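# Hang the wine glass upside down on the rack

## Task

Pick up the wine glass standing on the table and hang it inverted on the rack, with its stem entirely within a curl that holds no other glass and with the glass in contact with the wire alone. It fails if the glass is thrown, released and falls further than about a thumb's length, or is struck about as hard as such a fall; if any glass tips over while no gripper supports it; or if anything ends up fallen or left off the table. The glasses already on the rack must remain hanging upright in their own curls.

## Robot and tools

Robot: two arms, left_arm and right_arm, each with a two-finger gripper. The fingers point along the gripper's own +z axis and separate along its y axis. end_effector_position is the spot midway between the finger pads, roughly 1 cm short of the fingertips.

Frame: all reported hand positions (metres) and end_effector_quat_wxyz use the scene frame. Its origin is at table-top height, halfway between the arms, some 5 to 10 cm behind the near table edge; +x points out over the table, +z up, +y toward left_arm (arm names do not match image sides). Bases: left_arm near (+0.008, +0.330, -0.004), right_arm near (+0.007, -0.318, +0.003). Reported poses may be off by a few cm, more at long reach.

execute_actions(actions, cameras): actions is a list of actions; each action is a table of up to 15 rows, one per 1/30 s step, and a short table repeats its final row to fill 15 steps. Every row is one flat list of 14 numbers in [-1, 1]: left_arm dx, dy, dz, rx, ry, rz, opening, then the same seven for right_arm. dx..rz are offsets, not poses: each row counts from that arm's Hand target as it stood when the action began, along scene axes, with rotation (rx, ry, rz as one rotation vector) about the Hand target position. Scale: 1.0 = 0.6 m or 180 degrees. Repeating an offset in a new action moves further. Opening is absolute: +1 fully open (0.093 m), -1 closed. Images come only when actions is empty or cameras names them.

move(target, speed, blend, opening_speed, grip_force, blocking, cameras): target is one 14-number row in the same layout and scale, or a list of up to 15 such rows; every row is an offset from the same starting Hand targets, not from the previous row. Paths are straight, end together, take at least 0.5 s, and are cut off at 10 s. speed: metres per second, 0.002 to 2.9, default 0.25 (turns up to twice that in rad/s), one number or one per target. blend: metres of corner rounding per target; 0 stops at each. opening_speed: per second on the -1..+1 scale, at least 0.2. grip_force: newtons per pad, 10 to 50, one value or one per arm; it persists, and low values close slowly (about 8 s from open at 20). blocking=false returns after about 0.5 s while the move continues. Moves do not avoid obstacles or the other arm; faster moves lag, stray and hit harder. The result adds a move: line, e.g. done, off_target, moving, held, fault, plus limits=paced (pose clipped) or limits=held (steps withheld). done means at rest within 10 mm and 2 degrees; it says nothing about contact.

wait(seconds 0 to 10): holds last commands; a running move goes on. stop: brakes a running move. zoom_image(camera, region [x0, y0, x1, y1] pixels, at most 504 by 504) enlarges a camera's newest image. read_manual(section "licences") gives licence text only. finished_scene(scene 1 or 2) ends the scene permanently; the glass must stay hung without the robot, so release and withdraw first.

Cameras (672x504): cam_head_left, cam_head_right (on a rigid bar behind the arms), cam_high, cam_low, cam_left_wrist, cam_right_wrist. Calibration is supplied; fixed cameras may have shifted up to about 2.3 degrees and 9 mm; wrist images may lag while the arm moves.

Control details: per step the commanded orientation is clipped to within 40 degrees of the measured one. Hand target in a result is the last commanded pose after clipping; the gripper often rests short of it, and only a fresh command (even all zeros) requests it again. Sending 0 for an arm's six pose numbers re-commands its Hand target. The opening number is always a command, so resend the current opening to keep a gripper unchanged. Friction and gravity can leave the hand low, short or tilted; small moves may go sideways or not happen. Check position and orientation after each move. A blocked arm keeps pushing until commanded back past its gripper. Avoid paths near an arm's own base; they can flip its shoulder posture.

Grip readings: grip_measured runs +1 open to -1 closed; pads meet near -0.94, and each millimetre of object width adds about 0.0208. Readings may sit up to 0.02 high. For a firm hold on a rigid object command about 0.24 below its width reading; round or thin items like a stem may need lower. Keep sending that value to hold; send well above the width reading to release. A sudden large drop in command briefly squeezes much harder. Pads give roughly 50 to 65 N. The last Joint positions entry per arm is finger opening in metres.

Other readings: Joint velocities may read within noise; Joint torques include arm weight and wrap at ±28 N m for joints 1 to 3; step readings list positions during actions only.

Avoid: dropping or tossing the glass, knocking it or the hanging glasses, tipping any glass, pushing anything off the table, striking the bar, plate or low rail (up to about 3 cm above the table, no warning), contact between the two grippers or arms, wrist-camera cables touching things, and motor overheating (MOTOR HOT at 75 °C; at 90 °C the arm folds and idles; at 100 °C it collapses) from holding loads, stretched poses or pushing at unreachable targets. Loose objects may occasionally get nudged. Time spent thinking lets the scene run.

Each tool is called in YAML: its name, and indented under it one key for each argument.

## Session

execute_actions:
  actions: []

Scene clock: 0.00 s.
left_arm: end_effector_position=(+0.3887, +0.3842, +0.0753) grip_measured=+1.000 end_effector_quat_wxyz=(+0.540, -0.160, +0.815, +0.135) | right_arm: end_effector_position=(+0.3936, -0.3380, +0.0973) grip_measured=+1.000 end_effector_quat_wxyz=(+0.562, +0.079, +0.823, -0.028)
Joint positions: left_arm=[-0.03 1.563 0.404 0.728 -0.433 -0.162 0.093] | right_arm=[0.028 1.554 0.399 0.742 0.161 0.096 0.093]
Joint velocities: within noise
Joint torques (N m): no reading
Motor temperatures (°C): left_arm=[27 30 32 28 27 28 26] | right_arm=[28 33 28 30 25 28 25]
Heat: left arm: 32 °C; right arm: 33 °C.
Hand target: left_arm +0.3938, +0.3847, +0.0874; +0.556, -0.165, +0.804, +0.132 | right_arm +0.3991, -0.3375, +0.1103; +0.580, +0.080, +0.811, -0.025
Tool commands: left_gripper/opening=+1.0 right_gripper/opening=+1.0
camera_calibration:
cam_left_wrist: T_world_to_cam=[[0.380932, -0.921617, -0.0742436, 0.213655], [-0.711554, -0.240936, -0.66003, 0.456698], [0.590408, 0.304255, -0.747561, -0.206073], [0, 0, 0, 1]] pos_world=[0.365245, 0.369642, 0.163245]
cam_right_wrist: T_world_to_cam=[[-0.174809, -0.984173, -0.0290743, -0.26174], [-0.713326, 0.146945, -0.685254, 0.435919], [0.678681, -0.0990492, -0.727724, -0.140709], [0, 0, 0, 1]] pos_world=[0.360694, -0.33559, 0.188708]

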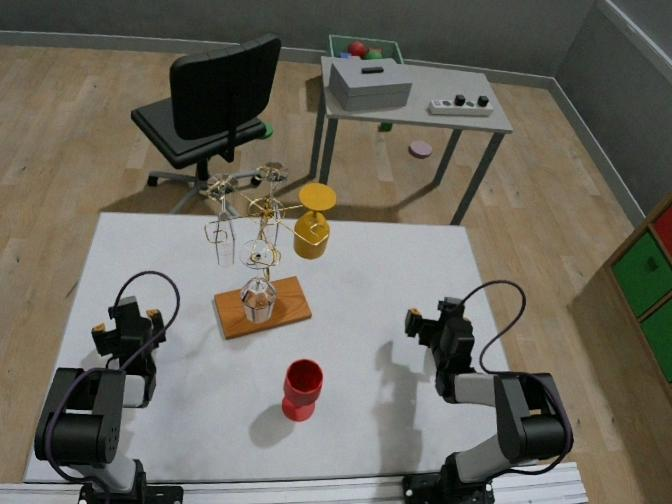

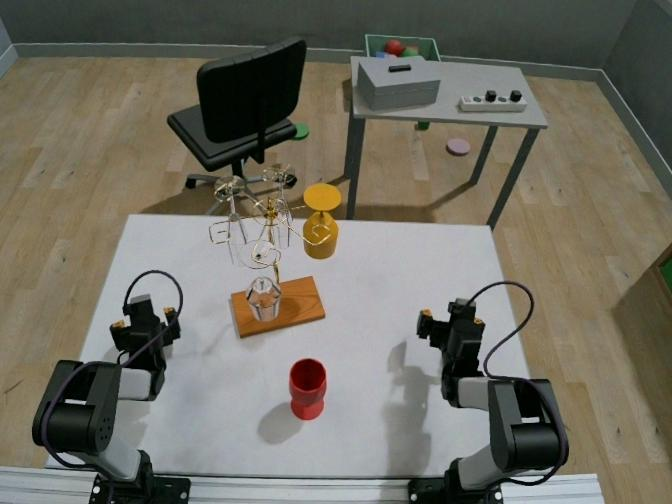

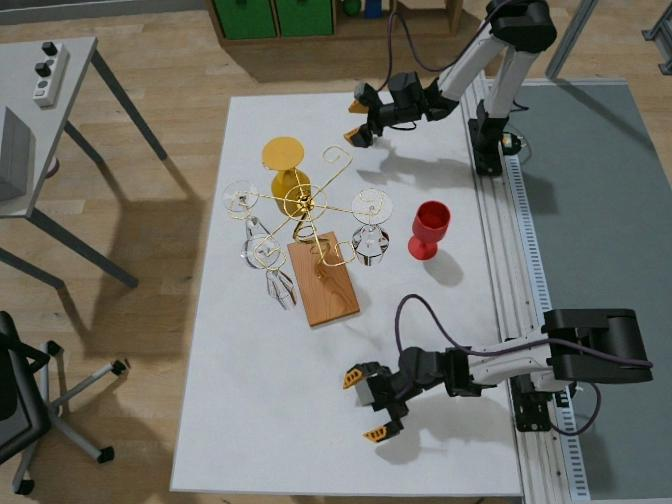

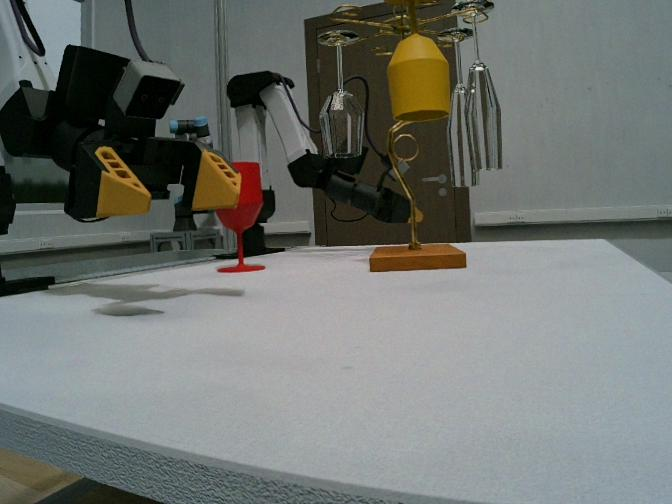

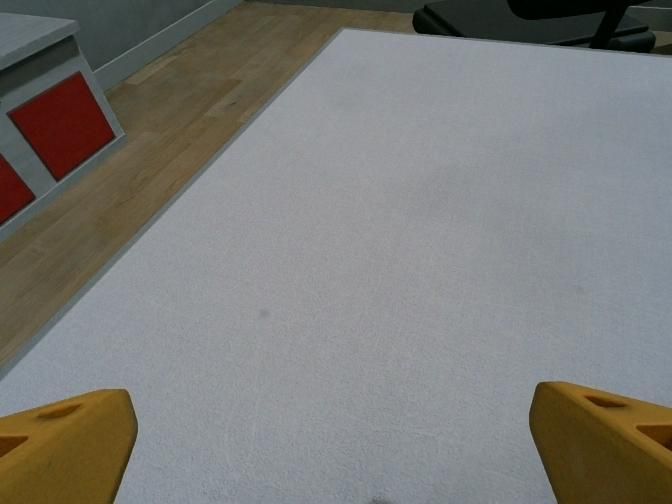

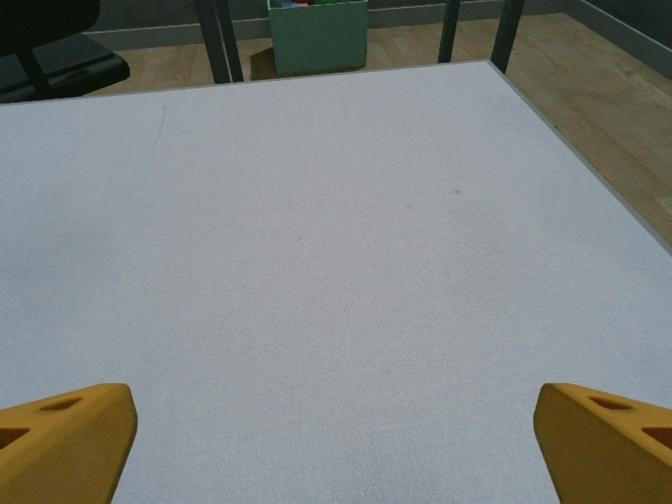

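zoom_image:
  camera: "cam_high"
  region: [210, 120, 460, 330]

zoom_image:
  camera: "cam_head_right"
  region: [190, 150, 360, 340]

zoom_image:
  camera: "cam_low"
  region: [180, 0, 530, 290]

zoom_image:
  camera: "cam_head_left"
  region: [180, 150, 350, 430]

Scaled by 2.016 from the camera's 672x504 image, which has a finer 960x720 frame.

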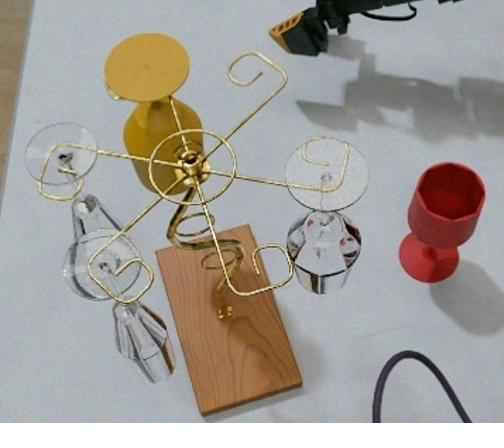

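Scaled by 2.653 from the camera's 672x504 image, which has a finer 960x720 frame.

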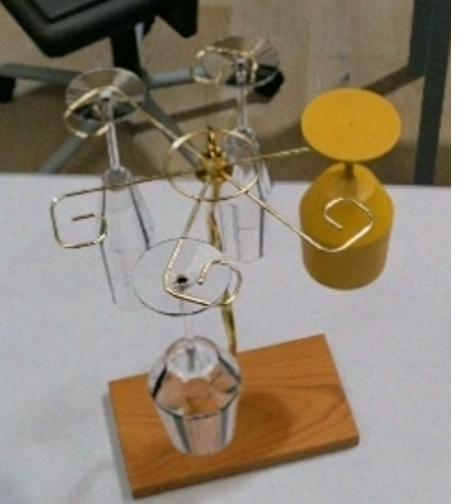

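Scaled by 1.440 from the camera's 672x504 image, which has a finer 960x720 frame.

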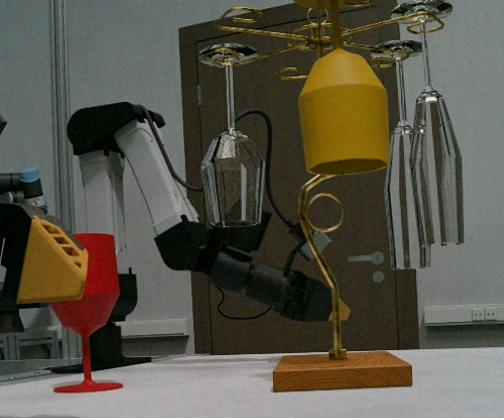

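Scaled by 1.800 from the camera's 672x504 image, which has a finer 960x720 frame.

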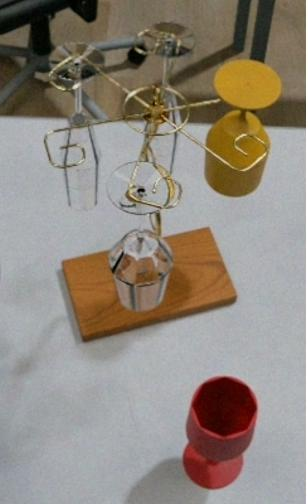

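move:
  target: [-0.29,-0.358,0.104,0.057,0.083,-0.711,1,0,0,0,0,0,0,1]
  speed: 0.5
  cameras: ["cam_high","cam_head_left","cam_left_wrist"]

zoom_image:
  camera: "cam_high"
  region: [280, 170, 450, 290]

Scene clock: 109.40 s.
left_arm: end_effector_position=(+0.2146, +0.1724, +0.1445) grip_measured=+1.000 end_effector_quat_wxyz=(+0.276, +0.696, +0.551, -0.369) | right_arm: end_effector_position=(+0.3936, -0.3380, +0.0973) grip_measured=+1.000 end_effector_quat_wxyz=(+0.562, +0.079, +0.823, -0.028)
Joint positions: left_arm=[-0.074 1.538 1.068 -1.337 0.953 1.848 0.093] | right_arm=[0.028 1.554 0.399 0.742 0.161 0.096 0.093]
Joint torques (N m): left_arm=[-0.38 -4.68 6.99 -0.2 0.56 0.3] | right_arm=[0.28 -5.41 6.61 2.33 -0.06 -0.1]
Motor temperatures (°C): left_arm=[27 35 36 38 27 28 26] | right_arm=[28 36 31 41 25 28 25]
Heat: left arm: 38 °C; right arm: 41 °C.
Hand target: left_arm +0.2198, +0.1699, +0.1498; +0.284, +0.702, +0.540, -0.366 | right_arm +0.3991, -0.3375, +0.1103; +0.580, +0.080, +0.811, -0.025
Off the commanded pose: left_arm 0.008 m, 2 deg | right_arm 0.014 m, 2 deg.
move: off_target (right_arm)
camera_calibration:
cam_left_wrist: T_world_to_cam=[[-0.962137, 0.272561, 0.00176596, 0.161228], [0.237851, 0.842739, -0.482926, -0.0887629], [-0.133115, -0.464221, -0.875659, 0.319187], [0, 0, 0, 1]] pos_world=[0.218724, 0.179033, 0.236348]
Images, in order (width x height): cam_head_left 672x504, cam_high 672x504, cam_left_wrist 672x504.

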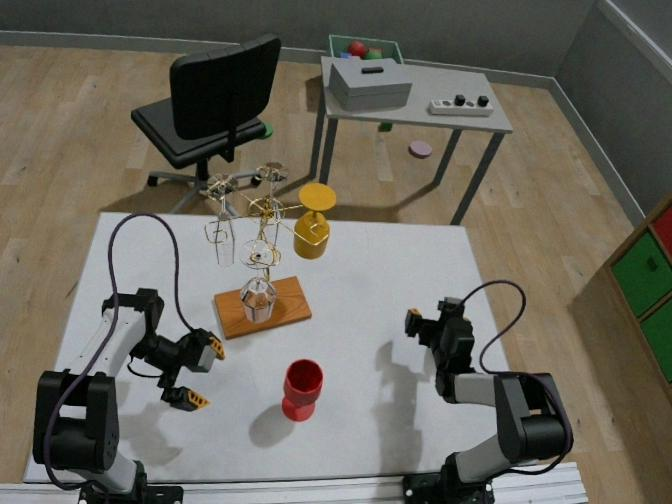

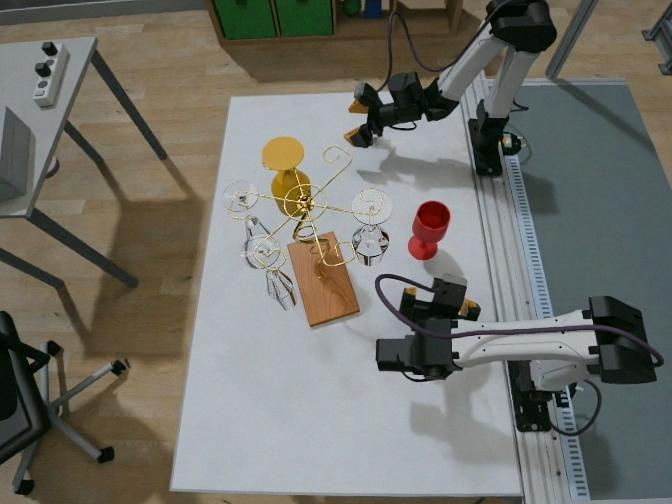

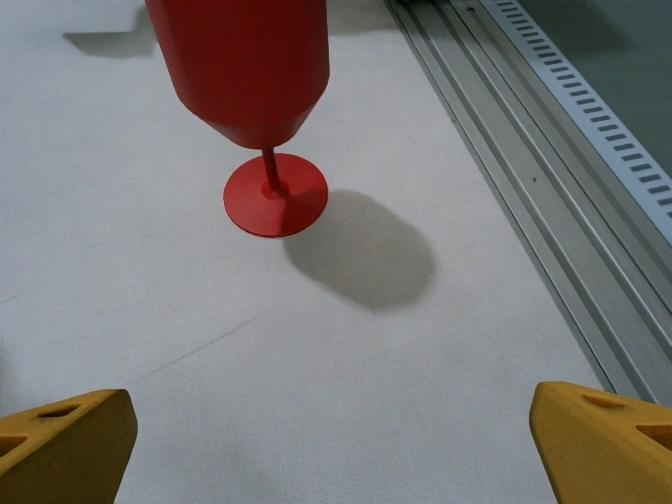

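Scaled by 2.965 from the camera's 672x504 image, which has a finer 960x720 frame.

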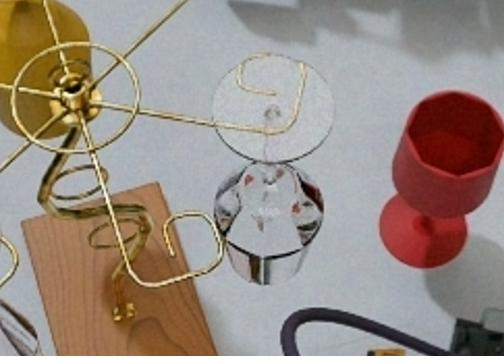

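move:
  target: [-0.025,-0.117,-0.058,-0.192,0.026,0.079,1,0,0,0,0,0,0,1]
  speed: 0.4
  cameras: ["cam_high","cam_left_wrist","cam_low"]

Scene clock: 133.37 s.
left_arm: end_effector_position=(+0.2067, +0.1020, +0.1075) grip_measured=+1.000 end_effector_quat_wxyz=(+0.405, +0.559, +0.465, -0.554) | right_arm: end_effector_position=(+0.3936, -0.3380, +0.0973) grip_measured=+1.000 end_effector_quat_wxyz=(+0.562, +0.079, +0.823, -0.028)
Joint positions: left_arm=[-0.247 1.682 0.649 -0.268 1.525 1.253 0.093] | right_arm=[0.028 1.554 0.399 0.742 0.161 0.096 0.093]
Joint torques (N m): left_arm=[-0.54 -10.04 3.25 0.94 0.55 0.17] | right_arm=[0.18 -5.52 6.61 2.35 -0.05 -0.08]
Heat: left arm: 37 °C; right arm: 42 °C.
Hand target: left_arm +0.2048, +0.0997, +0.1150; +0.500, +0.500, +0.500, -0.500 | right_arm +0.3991, -0.3375, +0.1103; +0.580, +0.080, +0.811, -0.025
Off the commanded pose: left_arm 0.008 m, 15 deg | right_arm 0.014 m, 2 deg.
move: off_target (left_arm, right_arm)
camera_calibration:
cam_left_wrist: T_world_to_cam=[[-0.965997, 0.257069, 0.0276648, 0.172518], [0.102815, 0.480104, -0.871166, 0.0612102], [-0.237232, -0.838699, -0.490209, 0.271395], [0, 0, 0, 1]] pos_world=[0.224742, 0.153882, 0.181592]
Images, in order (width x height): cam_high 672x504, cam_low 672x504, cam_left_wrist 672x504.

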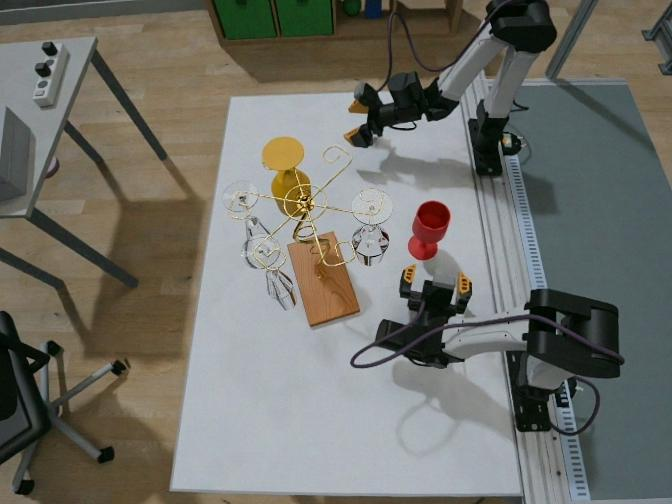

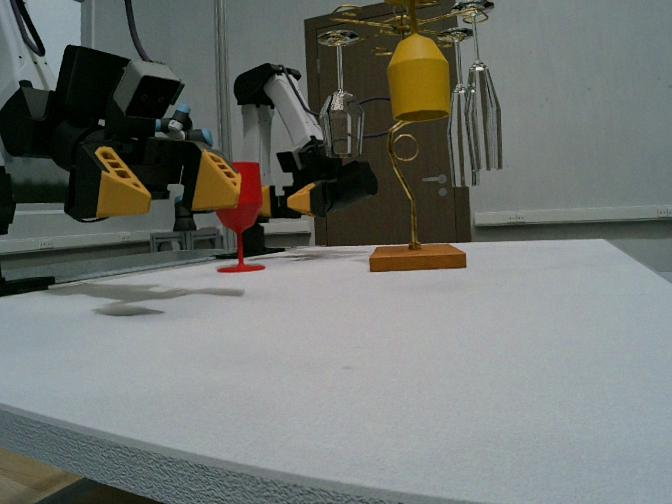

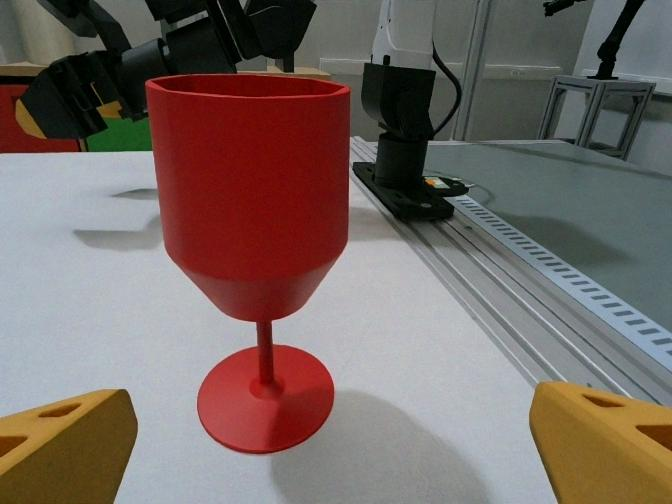

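move:
  target: [0.054,-0.086,0.022,0,0,-0.117,1,0,0,0,0,0,0,1]
  speed: 0.2
  cameras: ["cam_high","cam_left_wrist"]

Scene clock: 144.37 s.
left_arm: end_effector_position=(+0.2340, +0.0516, +0.1241) grip_measured=+1.000 end_effector_quat_wxyz=(+0.377, +0.590, +0.414, -0.581) | right_arm: end_effector_position=(+0.3936, -0.3380, +0.0973) grip_measured=+1.000 end_effector_quat_wxyz=(+0.562, +0.079, +0.823, -0.028)
Joint positions: left_arm=[-0.386 1.827 0.888 -0.197 1.541 1.115 0.093] | right_arm=[0.028 1.554 0.399 0.742 0.161 0.096 0.093]
Joint torques (N m): left_arm=[-0.24 -7.24 5.67 1.15 0.71 0.18] | right_arm=[0.34 -5.48 6.6 2.35 -0.06 -0.1]
Heat: left arm: 37 °C; right arm: 42 °C.
Hand target: left_arm +0.2372, +0.0481, +0.1281; +0.400, +0.583, +0.400, -0.583 | right_arm +0.3991, -0.3375, +0.1103; +0.580, +0.080, +0.811, -0.025
Off the commanded pose: left_arm 0.006 m, 3 deg | right_arm 0.014 m, 2 deg.
joint sent to its limit (left arm) — joint 5 (wrist yaw), upper limit. The joint targets still meet the commanded pose.
move: off_target (left_arm, right_arm)
camera_calibration:
cam_left_wrist: T_world_to_cam=[[-0.92131, 0.388828, 0.00118909, 0.197437], [0.183149, 0.436657, -0.880788, 0.0816697], [-0.342994, -0.811261, -0.473509, 0.264933], [0, 0, 0, 1]] pos_world=[0.257813, 0.102499, 0.197147]
Images, in order (width x height): cam_high 672x504, cam_left_wrist 672x504.

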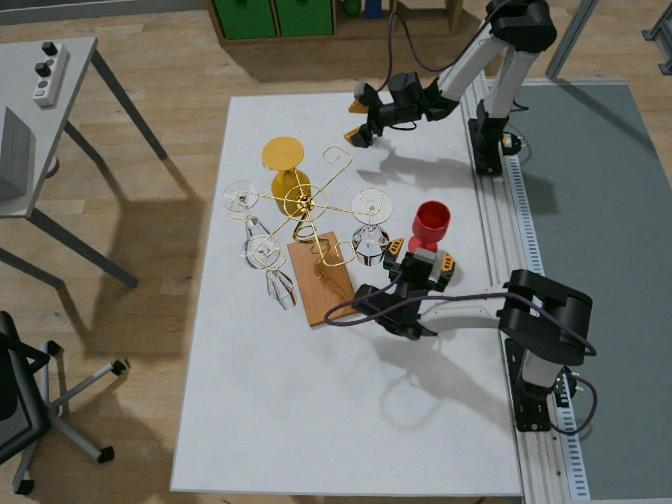

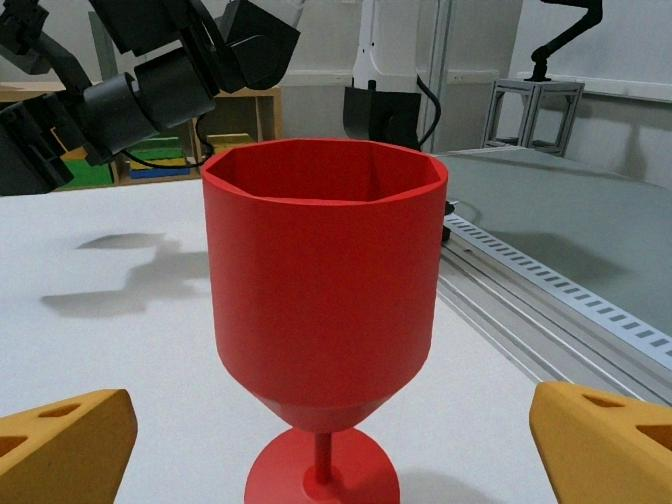

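move:
  target: [-0.034,-0.090,0,0,0,-0.044,1,0,0,0,0,0,0,1]
  speed: 0.12
  cameras: ["cam_high","cam_left_wrist"]

Scene clock: 150.50 s.
left_arm: end_effector_position=(+0.2181, -0.0051, +0.1300) grip_measured=+1.000 end_effector_quat_wxyz=(+0.332, +0.623, +0.358, -0.611) | right_arm: end_effector_position=(+0.3936, -0.3380, +0.0973) grip_measured=+1.000 end_effector_quat_wxyz=(+0.562, +0.079, +0.823, -0.028)
Joint positions: left_arm=[-0.558 1.916 1.001 0.001 1.542 0.908 0.093] | right_arm=[0.028 1.554 0.399 0.742 0.161 0.096 0.093]
Joint torques (N m): left_arm=[-0.12 -9.42 3.66 1.38 0.45 0.23] | right_arm=[0.21 -5.42 6.58 2.35 -0.06 -0.08]
Heat: left arm: 37 °C; right arm: 42 °C.
Hand target: left_arm +0.2168, -0.0059, +0.1282; +0.359, +0.609, +0.359, -0.609 | right_arm +0.3991, -0.3375, +0.1103; +0.580, +0.080, +0.811, -0.025
Off the commanded pose: left_arm 0.002 m, 3 deg | right_arm 0.014 m, 2 deg.
move: off_target (left_arm, right_arm)
camera_calibration:
cam_left_wrist: T_world_to_cam=[[-0.843561, 0.5369, -0.0119519, 0.190238], [0.260172, 0.389103, -0.883691, 0.0979287], [-0.469803, -0.748557, -0.467919, 0.243541], [0, 0, 0, 1]] pos_world=[0.249415, 0.0420613, 0.20277]
Images, in order (width x height): cam_high 672x504, cam_left_wrist 672x504.

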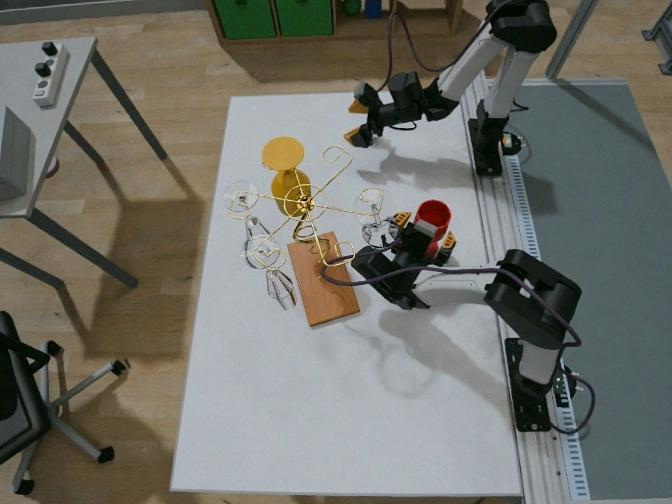

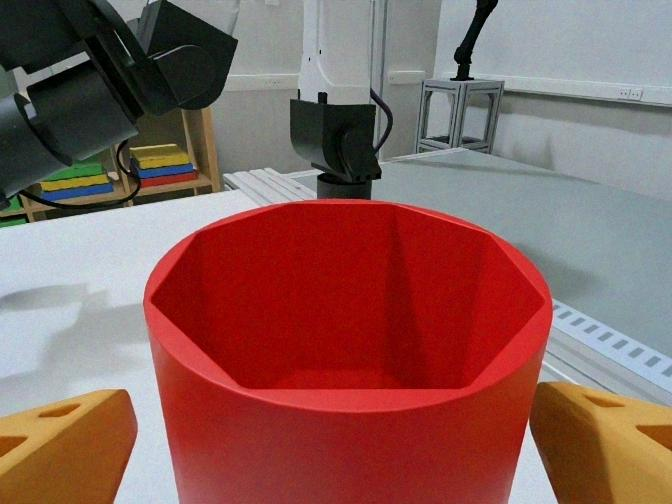

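move:
  target: [0.002,0.001,0.003,0,0,0,0.2,0,0,0,0,0,0,1]
  grip_force: [30,50]
  cameras: ["cam_left_wrist"]

Scene clock: 154.70 s.
left_arm: end_effector_position=(+0.2175, -0.0047, +0.1278) grip_measured=+0.586 end_effector_quat_wxyz=(+0.328, +0.619, +0.363, -0.614) | right_arm: end_effector_position=(+0.3936, -0.3380, +0.0973) grip_measured=+1.000 end_effector_quat_wxyz=(+0.562, +0.079, +0.823, -0.028)
Joint positions: left_arm=[-0.558 1.916 0.967 0.118 1.543 0.81 0.073] | right_arm=[0.028 1.554 0.399 0.742 0.161 0.096 0.093]
Joint torques (N m): left_arm=[0.16 -10.45 3.88 1.47 0.37 0.22] | right_arm=[0.29 -5.38 6.63 2.36 -0.06 -0.07]
Heat: left arm: 37 °C; right arm: 43 °C.
Hand target: left_arm +0.2180, -0.0053, +0.1300; +0.359, +0.609, +0.359, -0.609 | right_arm +0.3991, -0.3375, +0.1103; +0.580, +0.080, +0.811, -0.025
Off the commanded pose: left_arm 0.002 m, 4 deg | right_arm 0.014 m, 2 deg.
grip_force (N): 30, 50
move: off_target (left_arm, right_arm)
camera_calibration:
cam_left_wrist: T_world_to_cam=[[-0.84433, 0.535811, 0.00359777, 0.187742], [0.246665, 0.394638, -0.885108, 0.0990953], [-0.475671, -0.746436, -0.465371, 0.243514], [0, 0, 0, 1]] pos_world=[0.249905, 0.0420662, 0.200359]
Images, in order (width x height): cam_left_wrist 672x504.

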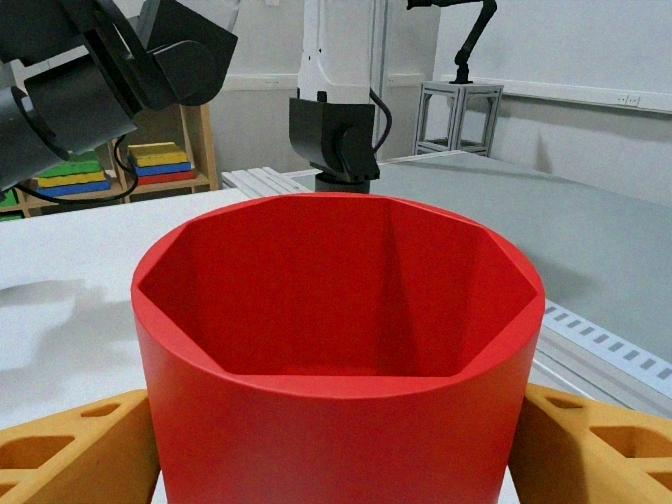

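move:
  target:
    - [0,0,0.025,0,0,0,0.2,0,0,0,0,0,0,1]
    - [0.033,0.109,0.042,0,0,0.044,0.2,0,0,0,0,0,0,1]
    - [0.087,0.409,0.25,0.158,-0.056,0.103,0.2,0,0,0,0,0,0,1]
  speed: 0.2
  blend: [0.01,0.03,0]
  cameras: ["cam_head_left","cam_left_wrist"]

Scene clock: 170.27 s.
left_arm: end_effector_position=(+0.2692, +0.2377, +0.2642) grip_measured=+0.584 end_effector_quat_wxyz=(+0.579, +0.428, +0.584, -0.374) | right_arm: end_effector_position=(+0.3936, -0.3380, +0.0973) grip_measured=+1.000 end_effector_quat_wxyz=(+0.562, +0.079, +0.823, -0.028)
Joint positions: left_arm=[0.349 1.137 0.814 -0.516 1.532 0.9 0.073] | right_arm=[0.028 1.554 0.399 0.742 0.161 0.096 0.093]
Joint torques (N m): left_arm=[0.84 -4.93 8.64 1.25 0.47 0.37] | right_arm=[0.25 -5.38 6.46 2.36 -0.06 -0.1]
Heat: left arm: 37 °C; right arm: 43 °C.
Hand target: left_arm +0.2702, +0.2401, +0.2801; +0.324, +0.662, +0.557, -0.383 | right_arm +0.3991, -0.3375, +0.1103; +0.580, +0.080, +0.811, -0.025
Off the commanded pose: left_arm 0.016 m, 40 deg; orientation clipped | right_arm 0.014 m, 2 deg.
grip_force (N): 30, 50
move: off_target (left_arm, right_arm); limits=paced
camera_calibration:
cam_left_wrist: T_world_to_cam=[[-0.937281, -0.335906, -0.0931207, 0.358821], [-0.0863646, 0.482603, -0.871571, 0.176552], [0.337706, -0.808864, -0.481345, 0.312532], [0, 0, 0, 1]] pos_world=[0.24602, 0.288122, 0.337727]
Images, in order (width x height): cam_head_left 672x504, cam_left_wrist 672x504.

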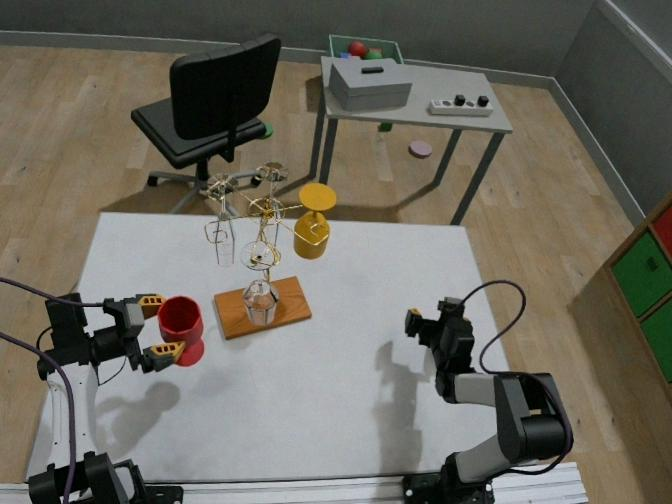

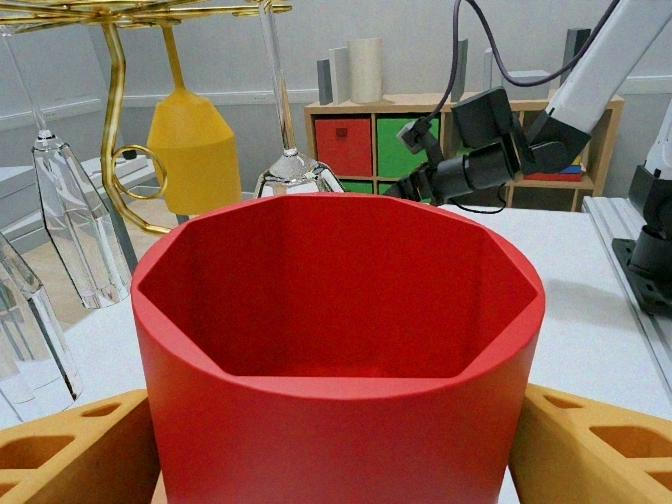

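move:
  target:
    - [0.01,0,0,-0.170,0.297,0.2425,0.2,0,0,0,0,0,0,1]
    - [0.01,0,0,-0.1595,0.636,0.2894,0.2,0,0,0,0,0,0,1]
    - [0.01,0,0,-0.110,0.950,0.287,0.2,0,0,0,0,0,0,1]
  speed: 0.35
  blend: [0.03,0.03,0]
  cameras: ["cam_head_left","cam_high","cam_left_wrist"]

Scene clock: 191.37 s.
left_arm: end_effector_position=(+0.2793, +0.2411, +0.2691) grip_measured=+0.581 end_effector_quat_wxyz=(+0.361, +0.563, -0.461, +0.584) | right_arm: end_effector_position=(+0.3936, -0.3380, +0.0973) grip_measured=+1.000 end_effector_quat_wxyz=(+0.562, +0.079, +0.823, -0.028)
Joint positions: left_arm=[0.349 1.449 1.133 -1.436 1.532 -1.253 0.073] | right_arm=[0.028 1.554 0.399 0.742 0.161 0.096 0.093]
Joint torques (N m): left_arm=[0.47 -8.39 5.14 0.15 0.76 0.02] | right_arm=[0.34 -5.44 6.67 2.37 -0.08 -0.1]
Heat: left arm: 38 °C; right arm: 44 °C.
Hand target: left_arm +0.2763, +0.2401, +0.2800; +0.347, +0.559, -0.458, +0.599 | right_arm +0.3991, -0.3375, +0.1103; +0.580, +0.080, +0.811, -0.025
Off the commanded pose: left_arm 0.011 m, 2 deg | right_arm 0.014 m, 2 deg.
grip_force (N): 30, 50
move: off_target (left_arm, right_arm)
camera_calibration:
cam_left_wrist: T_world_to_cam=[[0.930139, 0.326475, 0.168095, -0.381635], [-0.274555, 0.314324, 0.908746, -0.205903], [0.243847, -0.891412, 0.382, 0.128114], [0, 0, 0, 1]] pos_world=[0.267201, 0.303517, 0.202325]
Images, in order (width x height): cam_head_left 672x504, cam_high 672x504, cam_left_wrist 672x504.

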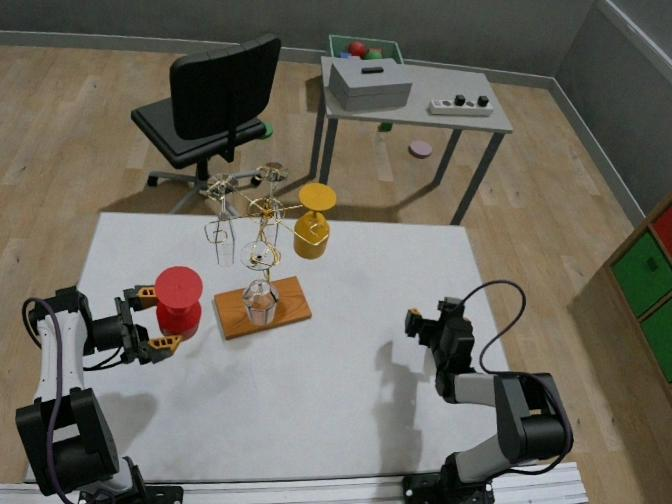

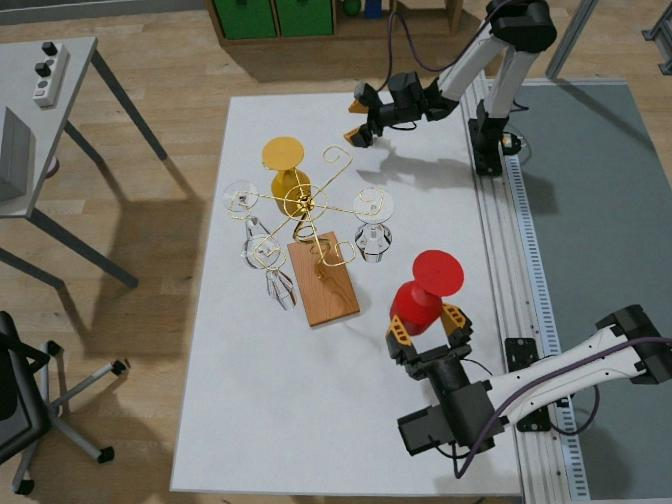

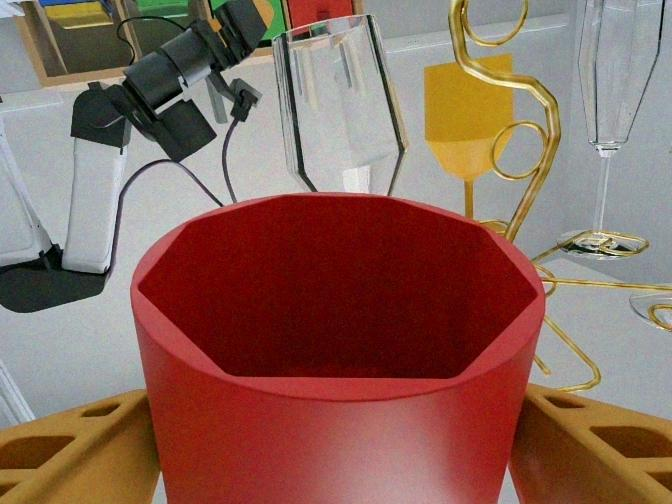

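move:
  target: [0.1655,-0.0385,0.018,0.011,-0.066,-0.109,0.2,0,0,0,0,0,0,1]
  speed: 0.2
  cameras: ["cam_head_left","cam_high","cam_low"]

zoom_image:
  camera: "cam_high"
  region: [280, 170, 450, 290]

zoom_image:
  camera: "cam_low"
  region: [260, 0, 510, 180]

Scene clock: 231.50 s.
left_arm: end_effector_position=(+0.3722, +0.2176, +0.2853) grip_measured=+0.581 end_effector_quat_wxyz=(-0.340, -0.462, +0.564, -0.594) | right_arm: end_effector_position=(+0.3936, -0.3380, +0.0973) grip_measured=+1.000 end_effector_quat_wxyz=(+0.562, +0.079, +0.823, -0.028)
Joint positions: left_arm=[0.185 1.872 1.67 -1.537 1.525 -1.031 0.073] | right_arm=[0.028 1.554 0.399 0.742 0.161 0.096 0.093]
Joint torques (N m): left_arm=[-0.28 -8.23 7.54 -0.04 0.66 0.2] | right_arm=[0.18 -5.39 6.56 2.32 -0.06 -0.1]
Motor temperatures (°C): left_arm=[27 37 39 32 29 28 27] | right_arm=[28 37 32 45 25 28 25]
Heat: left arm: 39 °C; right arm: 45 °C.
Hand target: left_arm +0.3755, +0.2169, +0.2908; -0.385, -0.414, +0.589, -0.577 | right_arm +0.3991, -0.3375, +0.1103; +0.580, +0.080, +0.811, -0.025
Off the commanded pose: left_arm 0.006 m, 8 deg | right_arm 0.014 m, 2 deg.
grip_force (N): 30, 50
move: off_target (left_arm, right_arm)
Images, in order (width x height): cam_head_left 672x504, cam_high 672x504, cam_low 672x504.

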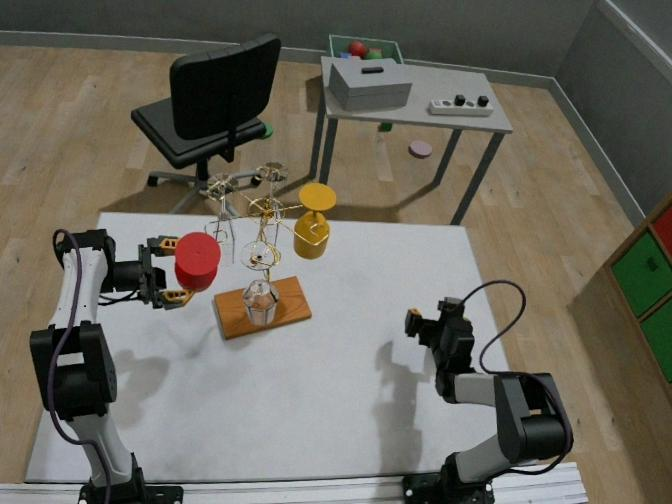

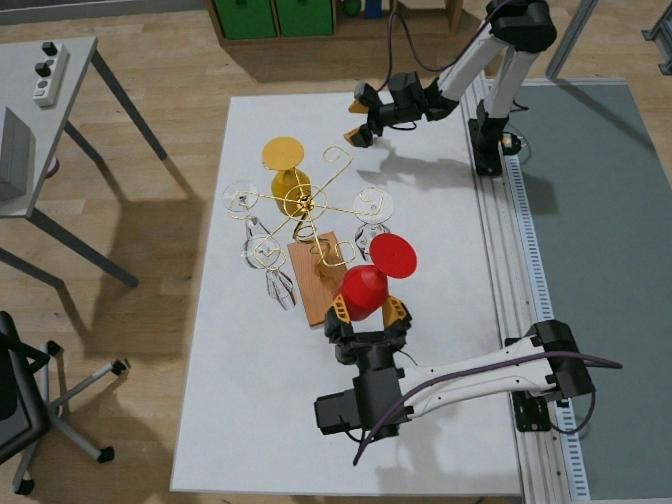

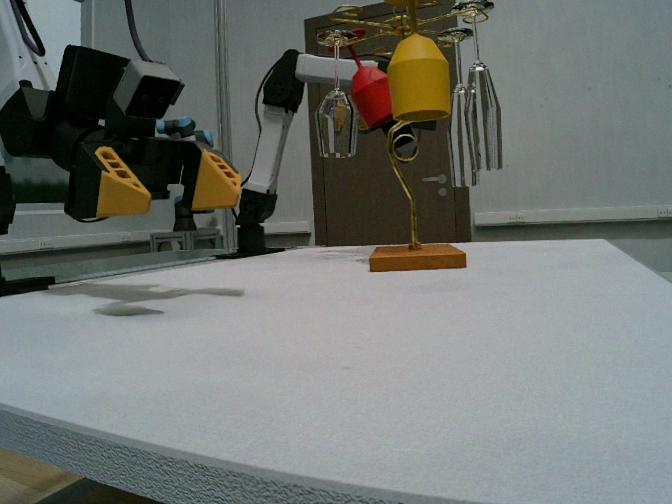

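Scaled by 2.965 from the camera's 672x504 image, which has a finer 960x720 frame.

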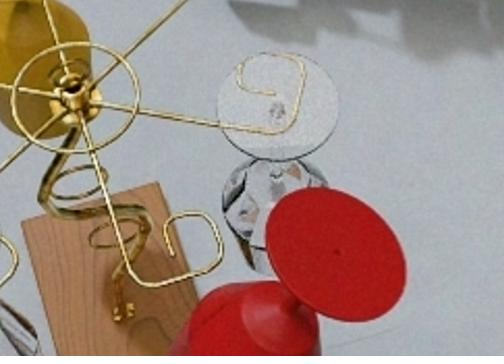

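Scaled by 2.016 from the camera's 672x504 image, which has a finer 960x720 frame.

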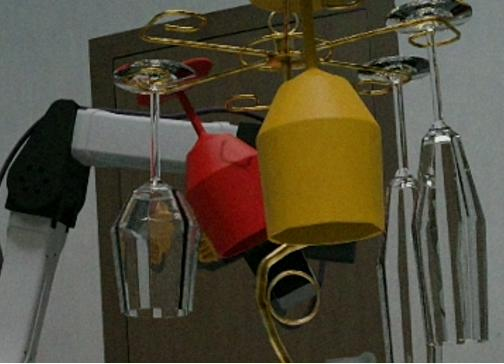

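move:
  target:
    - [0.0397,-0.0018,-0.004,0,0,0,0.2,0,0,0,0,0,0,1]
    - [0.0538,-0.0635,-0.004,0,0,0,0.2,0,0,0,0,0,0,1]
  speed: 0.08
  blend: [0.01,0]
  cameras: ["cam_high","cam_low"]

zoom_image:
  camera: "cam_high"
  region: [280, 170, 450, 290]

zoom_image:
  camera: "cam_low"
  region: [260, 0, 510, 180]

Scene clock: 250.07 s.
left_arm: end_effector_position=(+0.4036, +0.1787, +0.2807) grip_measured=+0.581 end_effector_quat_wxyz=(-0.370, -0.426, +0.593, -0.574) | right_arm: end_effector_position=(+0.3936, -0.3380, +0.0973) grip_measured=+1.000 end_effector_quat_wxyz=(+0.562, +0.079, +0.823, -0.028)
Joint positions: left_arm=[0.067 2.059 1.921 -1.572 1.522 -1.046 0.073] | right_arm=[0.028 1.554 0.399 0.742 0.161 0.096 0.093]
Joint torques (N m): left_arm=[0.18 -9.96 7.51 0.04 0.82 0.06] | right_arm=[0.17 -5.42 6.5 2.34 -0.04 -0.08]
Heat: left arm: 41 °C; right arm: 46 °C.
Hand target: left_arm +0.4078, +0.1788, +0.2884; -0.385, -0.414, +0.589, -0.577 | right_arm +0.3991, -0.3375, +0.1103; +0.580, +0.080, +0.811, -0.025
Off the commanded pose: left_arm 0.009 m, 2 deg | right_arm 0.014 m, 2 deg.
joint sent to its limit (left arm) — joint 4 (wrist pitch), lower limit. The joint targets still meet the commanded pose.
grip_force (N): 30, 50
move: off_target (right_arm)
Images, in order (width x height): cam_high 672x504, cam_low 672x504.

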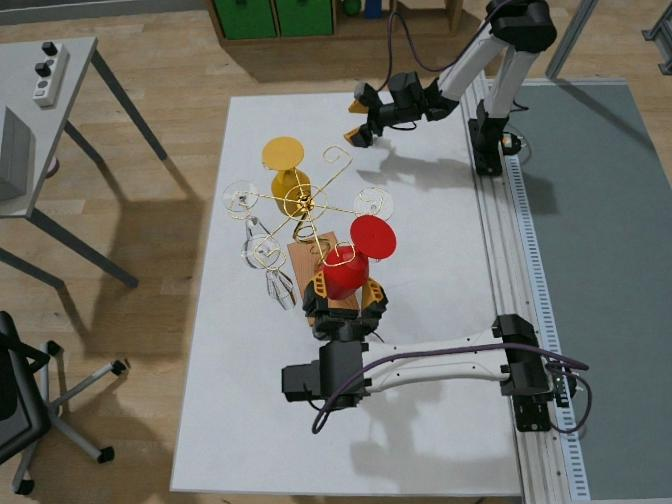

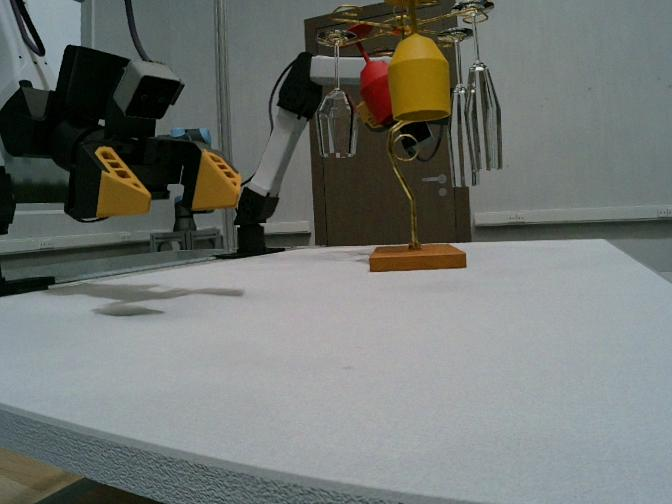

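Scaled by 2.965 from the camera's 672x504 image, which has a finer 960x720 frame.

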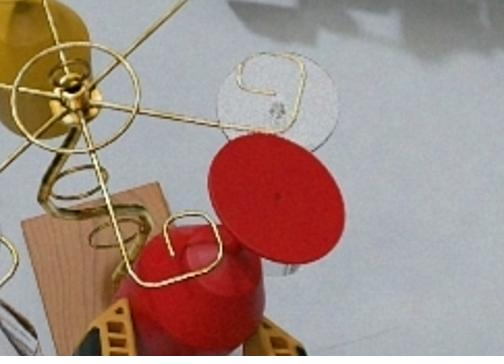

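Scaled by 2.016 from the camera's 672x504 image, which has a finer 960x720 frame.

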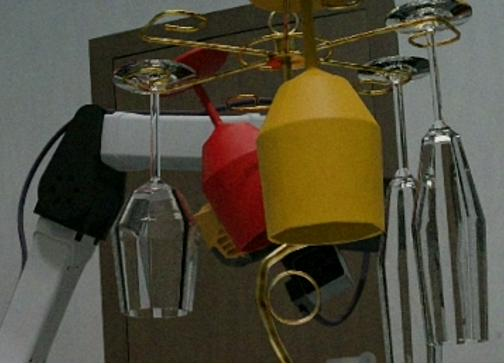

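move:
  target:
    - [0.0242,-0.031,0,0,0,0,0.2,0,0,0,0,0,0,1]
    - [0.0737,-0.032,0,0,0,0,0.2,0,0,0,0,0,0,1]
  speed: 0.06
  blend: [0.008,0]
  cameras: ["cam_high","cam_low","cam_head_left"]

zoom_image:
  camera: "cam_high"
  region: [280, 170, 450, 290]

zoom_image:
  camera: "cam_low"
  region: [300, 0, 460, 120]

zoom_image:
  camera: "cam_head_left"
  region: [190, 170, 310, 290]

Scene clock: 256.63 s.
left_arm: end_effector_position=(+0.4494, +0.1609, +0.2808) grip_measured=+0.581 end_effector_quat_wxyz=(-0.387, -0.420, +0.596, -0.565) | right_arm: end_effector_position=(+0.3936, -0.3380, +0.0973) grip_measured=+1.000 end_effector_quat_wxyz=(+0.562, +0.079, +0.823, -0.028)
Joint positions: left_arm=[0.02 2.235 2.202 -1.455 1.526 -1.287 0.073] | right_arm=[0.028 1.554 0.399 0.742 0.161 0.096 0.093]
Joint torques (N m): left_arm=[0.01 -12.3 7.01 0.53 0.82 0.09] | right_arm=[0.24 -5.48 6.58 2.37 -0.06 -0.09]
Heat: left arm: 41 °C; right arm: 46 °C.
Hand target: left_arm +0.4520, +0.1597, +0.2885; -0.385, -0.414, +0.590, -0.577 | right_arm +0.3991, -0.3375, +0.1103; +0.580, +0.080, +0.811, -0.025
Off the commanded pose: left_arm 0.008 m, 2 deg | right_arm 0.014 m, 2 deg.
grip_force (N): 30, 50
move: off_target (right_arm)
Images, in order (width x height): cam_head_left 672x504, cam_high 672x504, cam_low 672x504.

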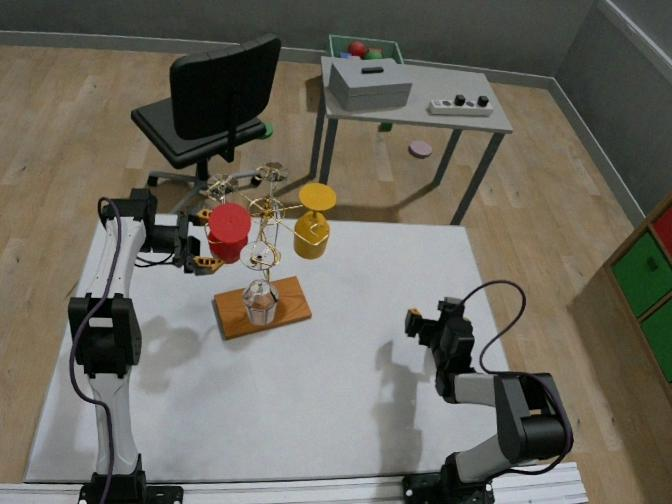

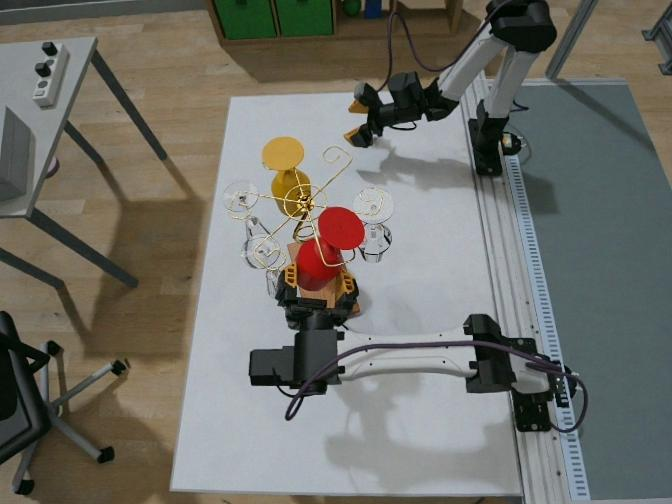

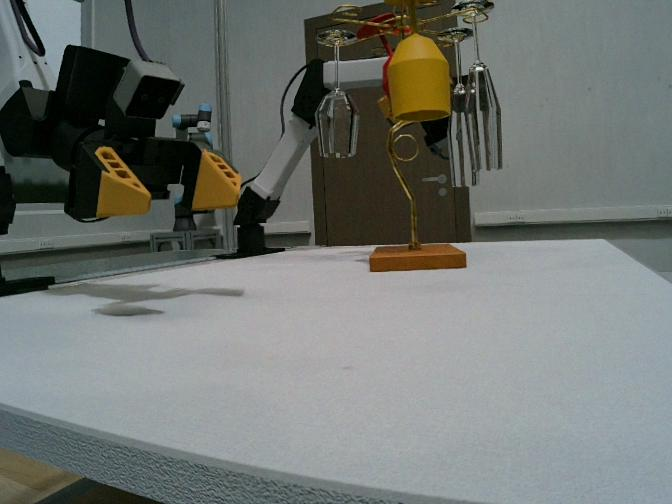

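Scaled by 2.965 from the camera's 672x504 image, which has a finer 960x720 frame.

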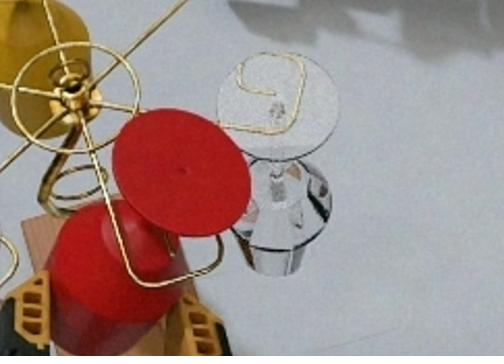

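Scaled by 3.150 from the camera's 672x504 image, which has a finer 960x720 frame.

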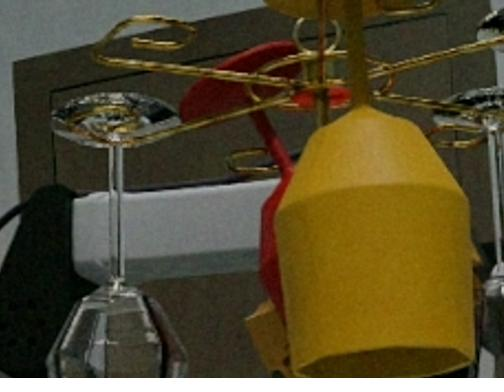

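Scaled by 4.200 from the camera's 672x504 image, which has a finer 960x720 frame.

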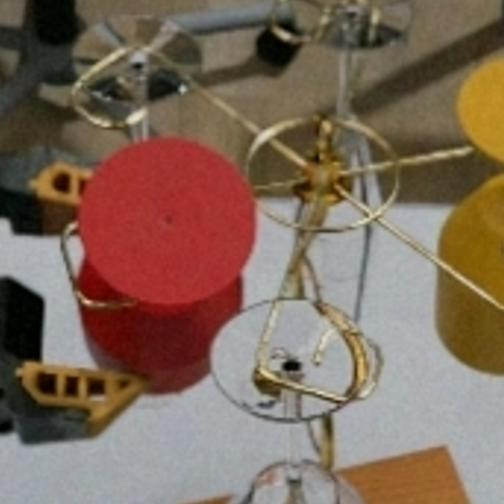

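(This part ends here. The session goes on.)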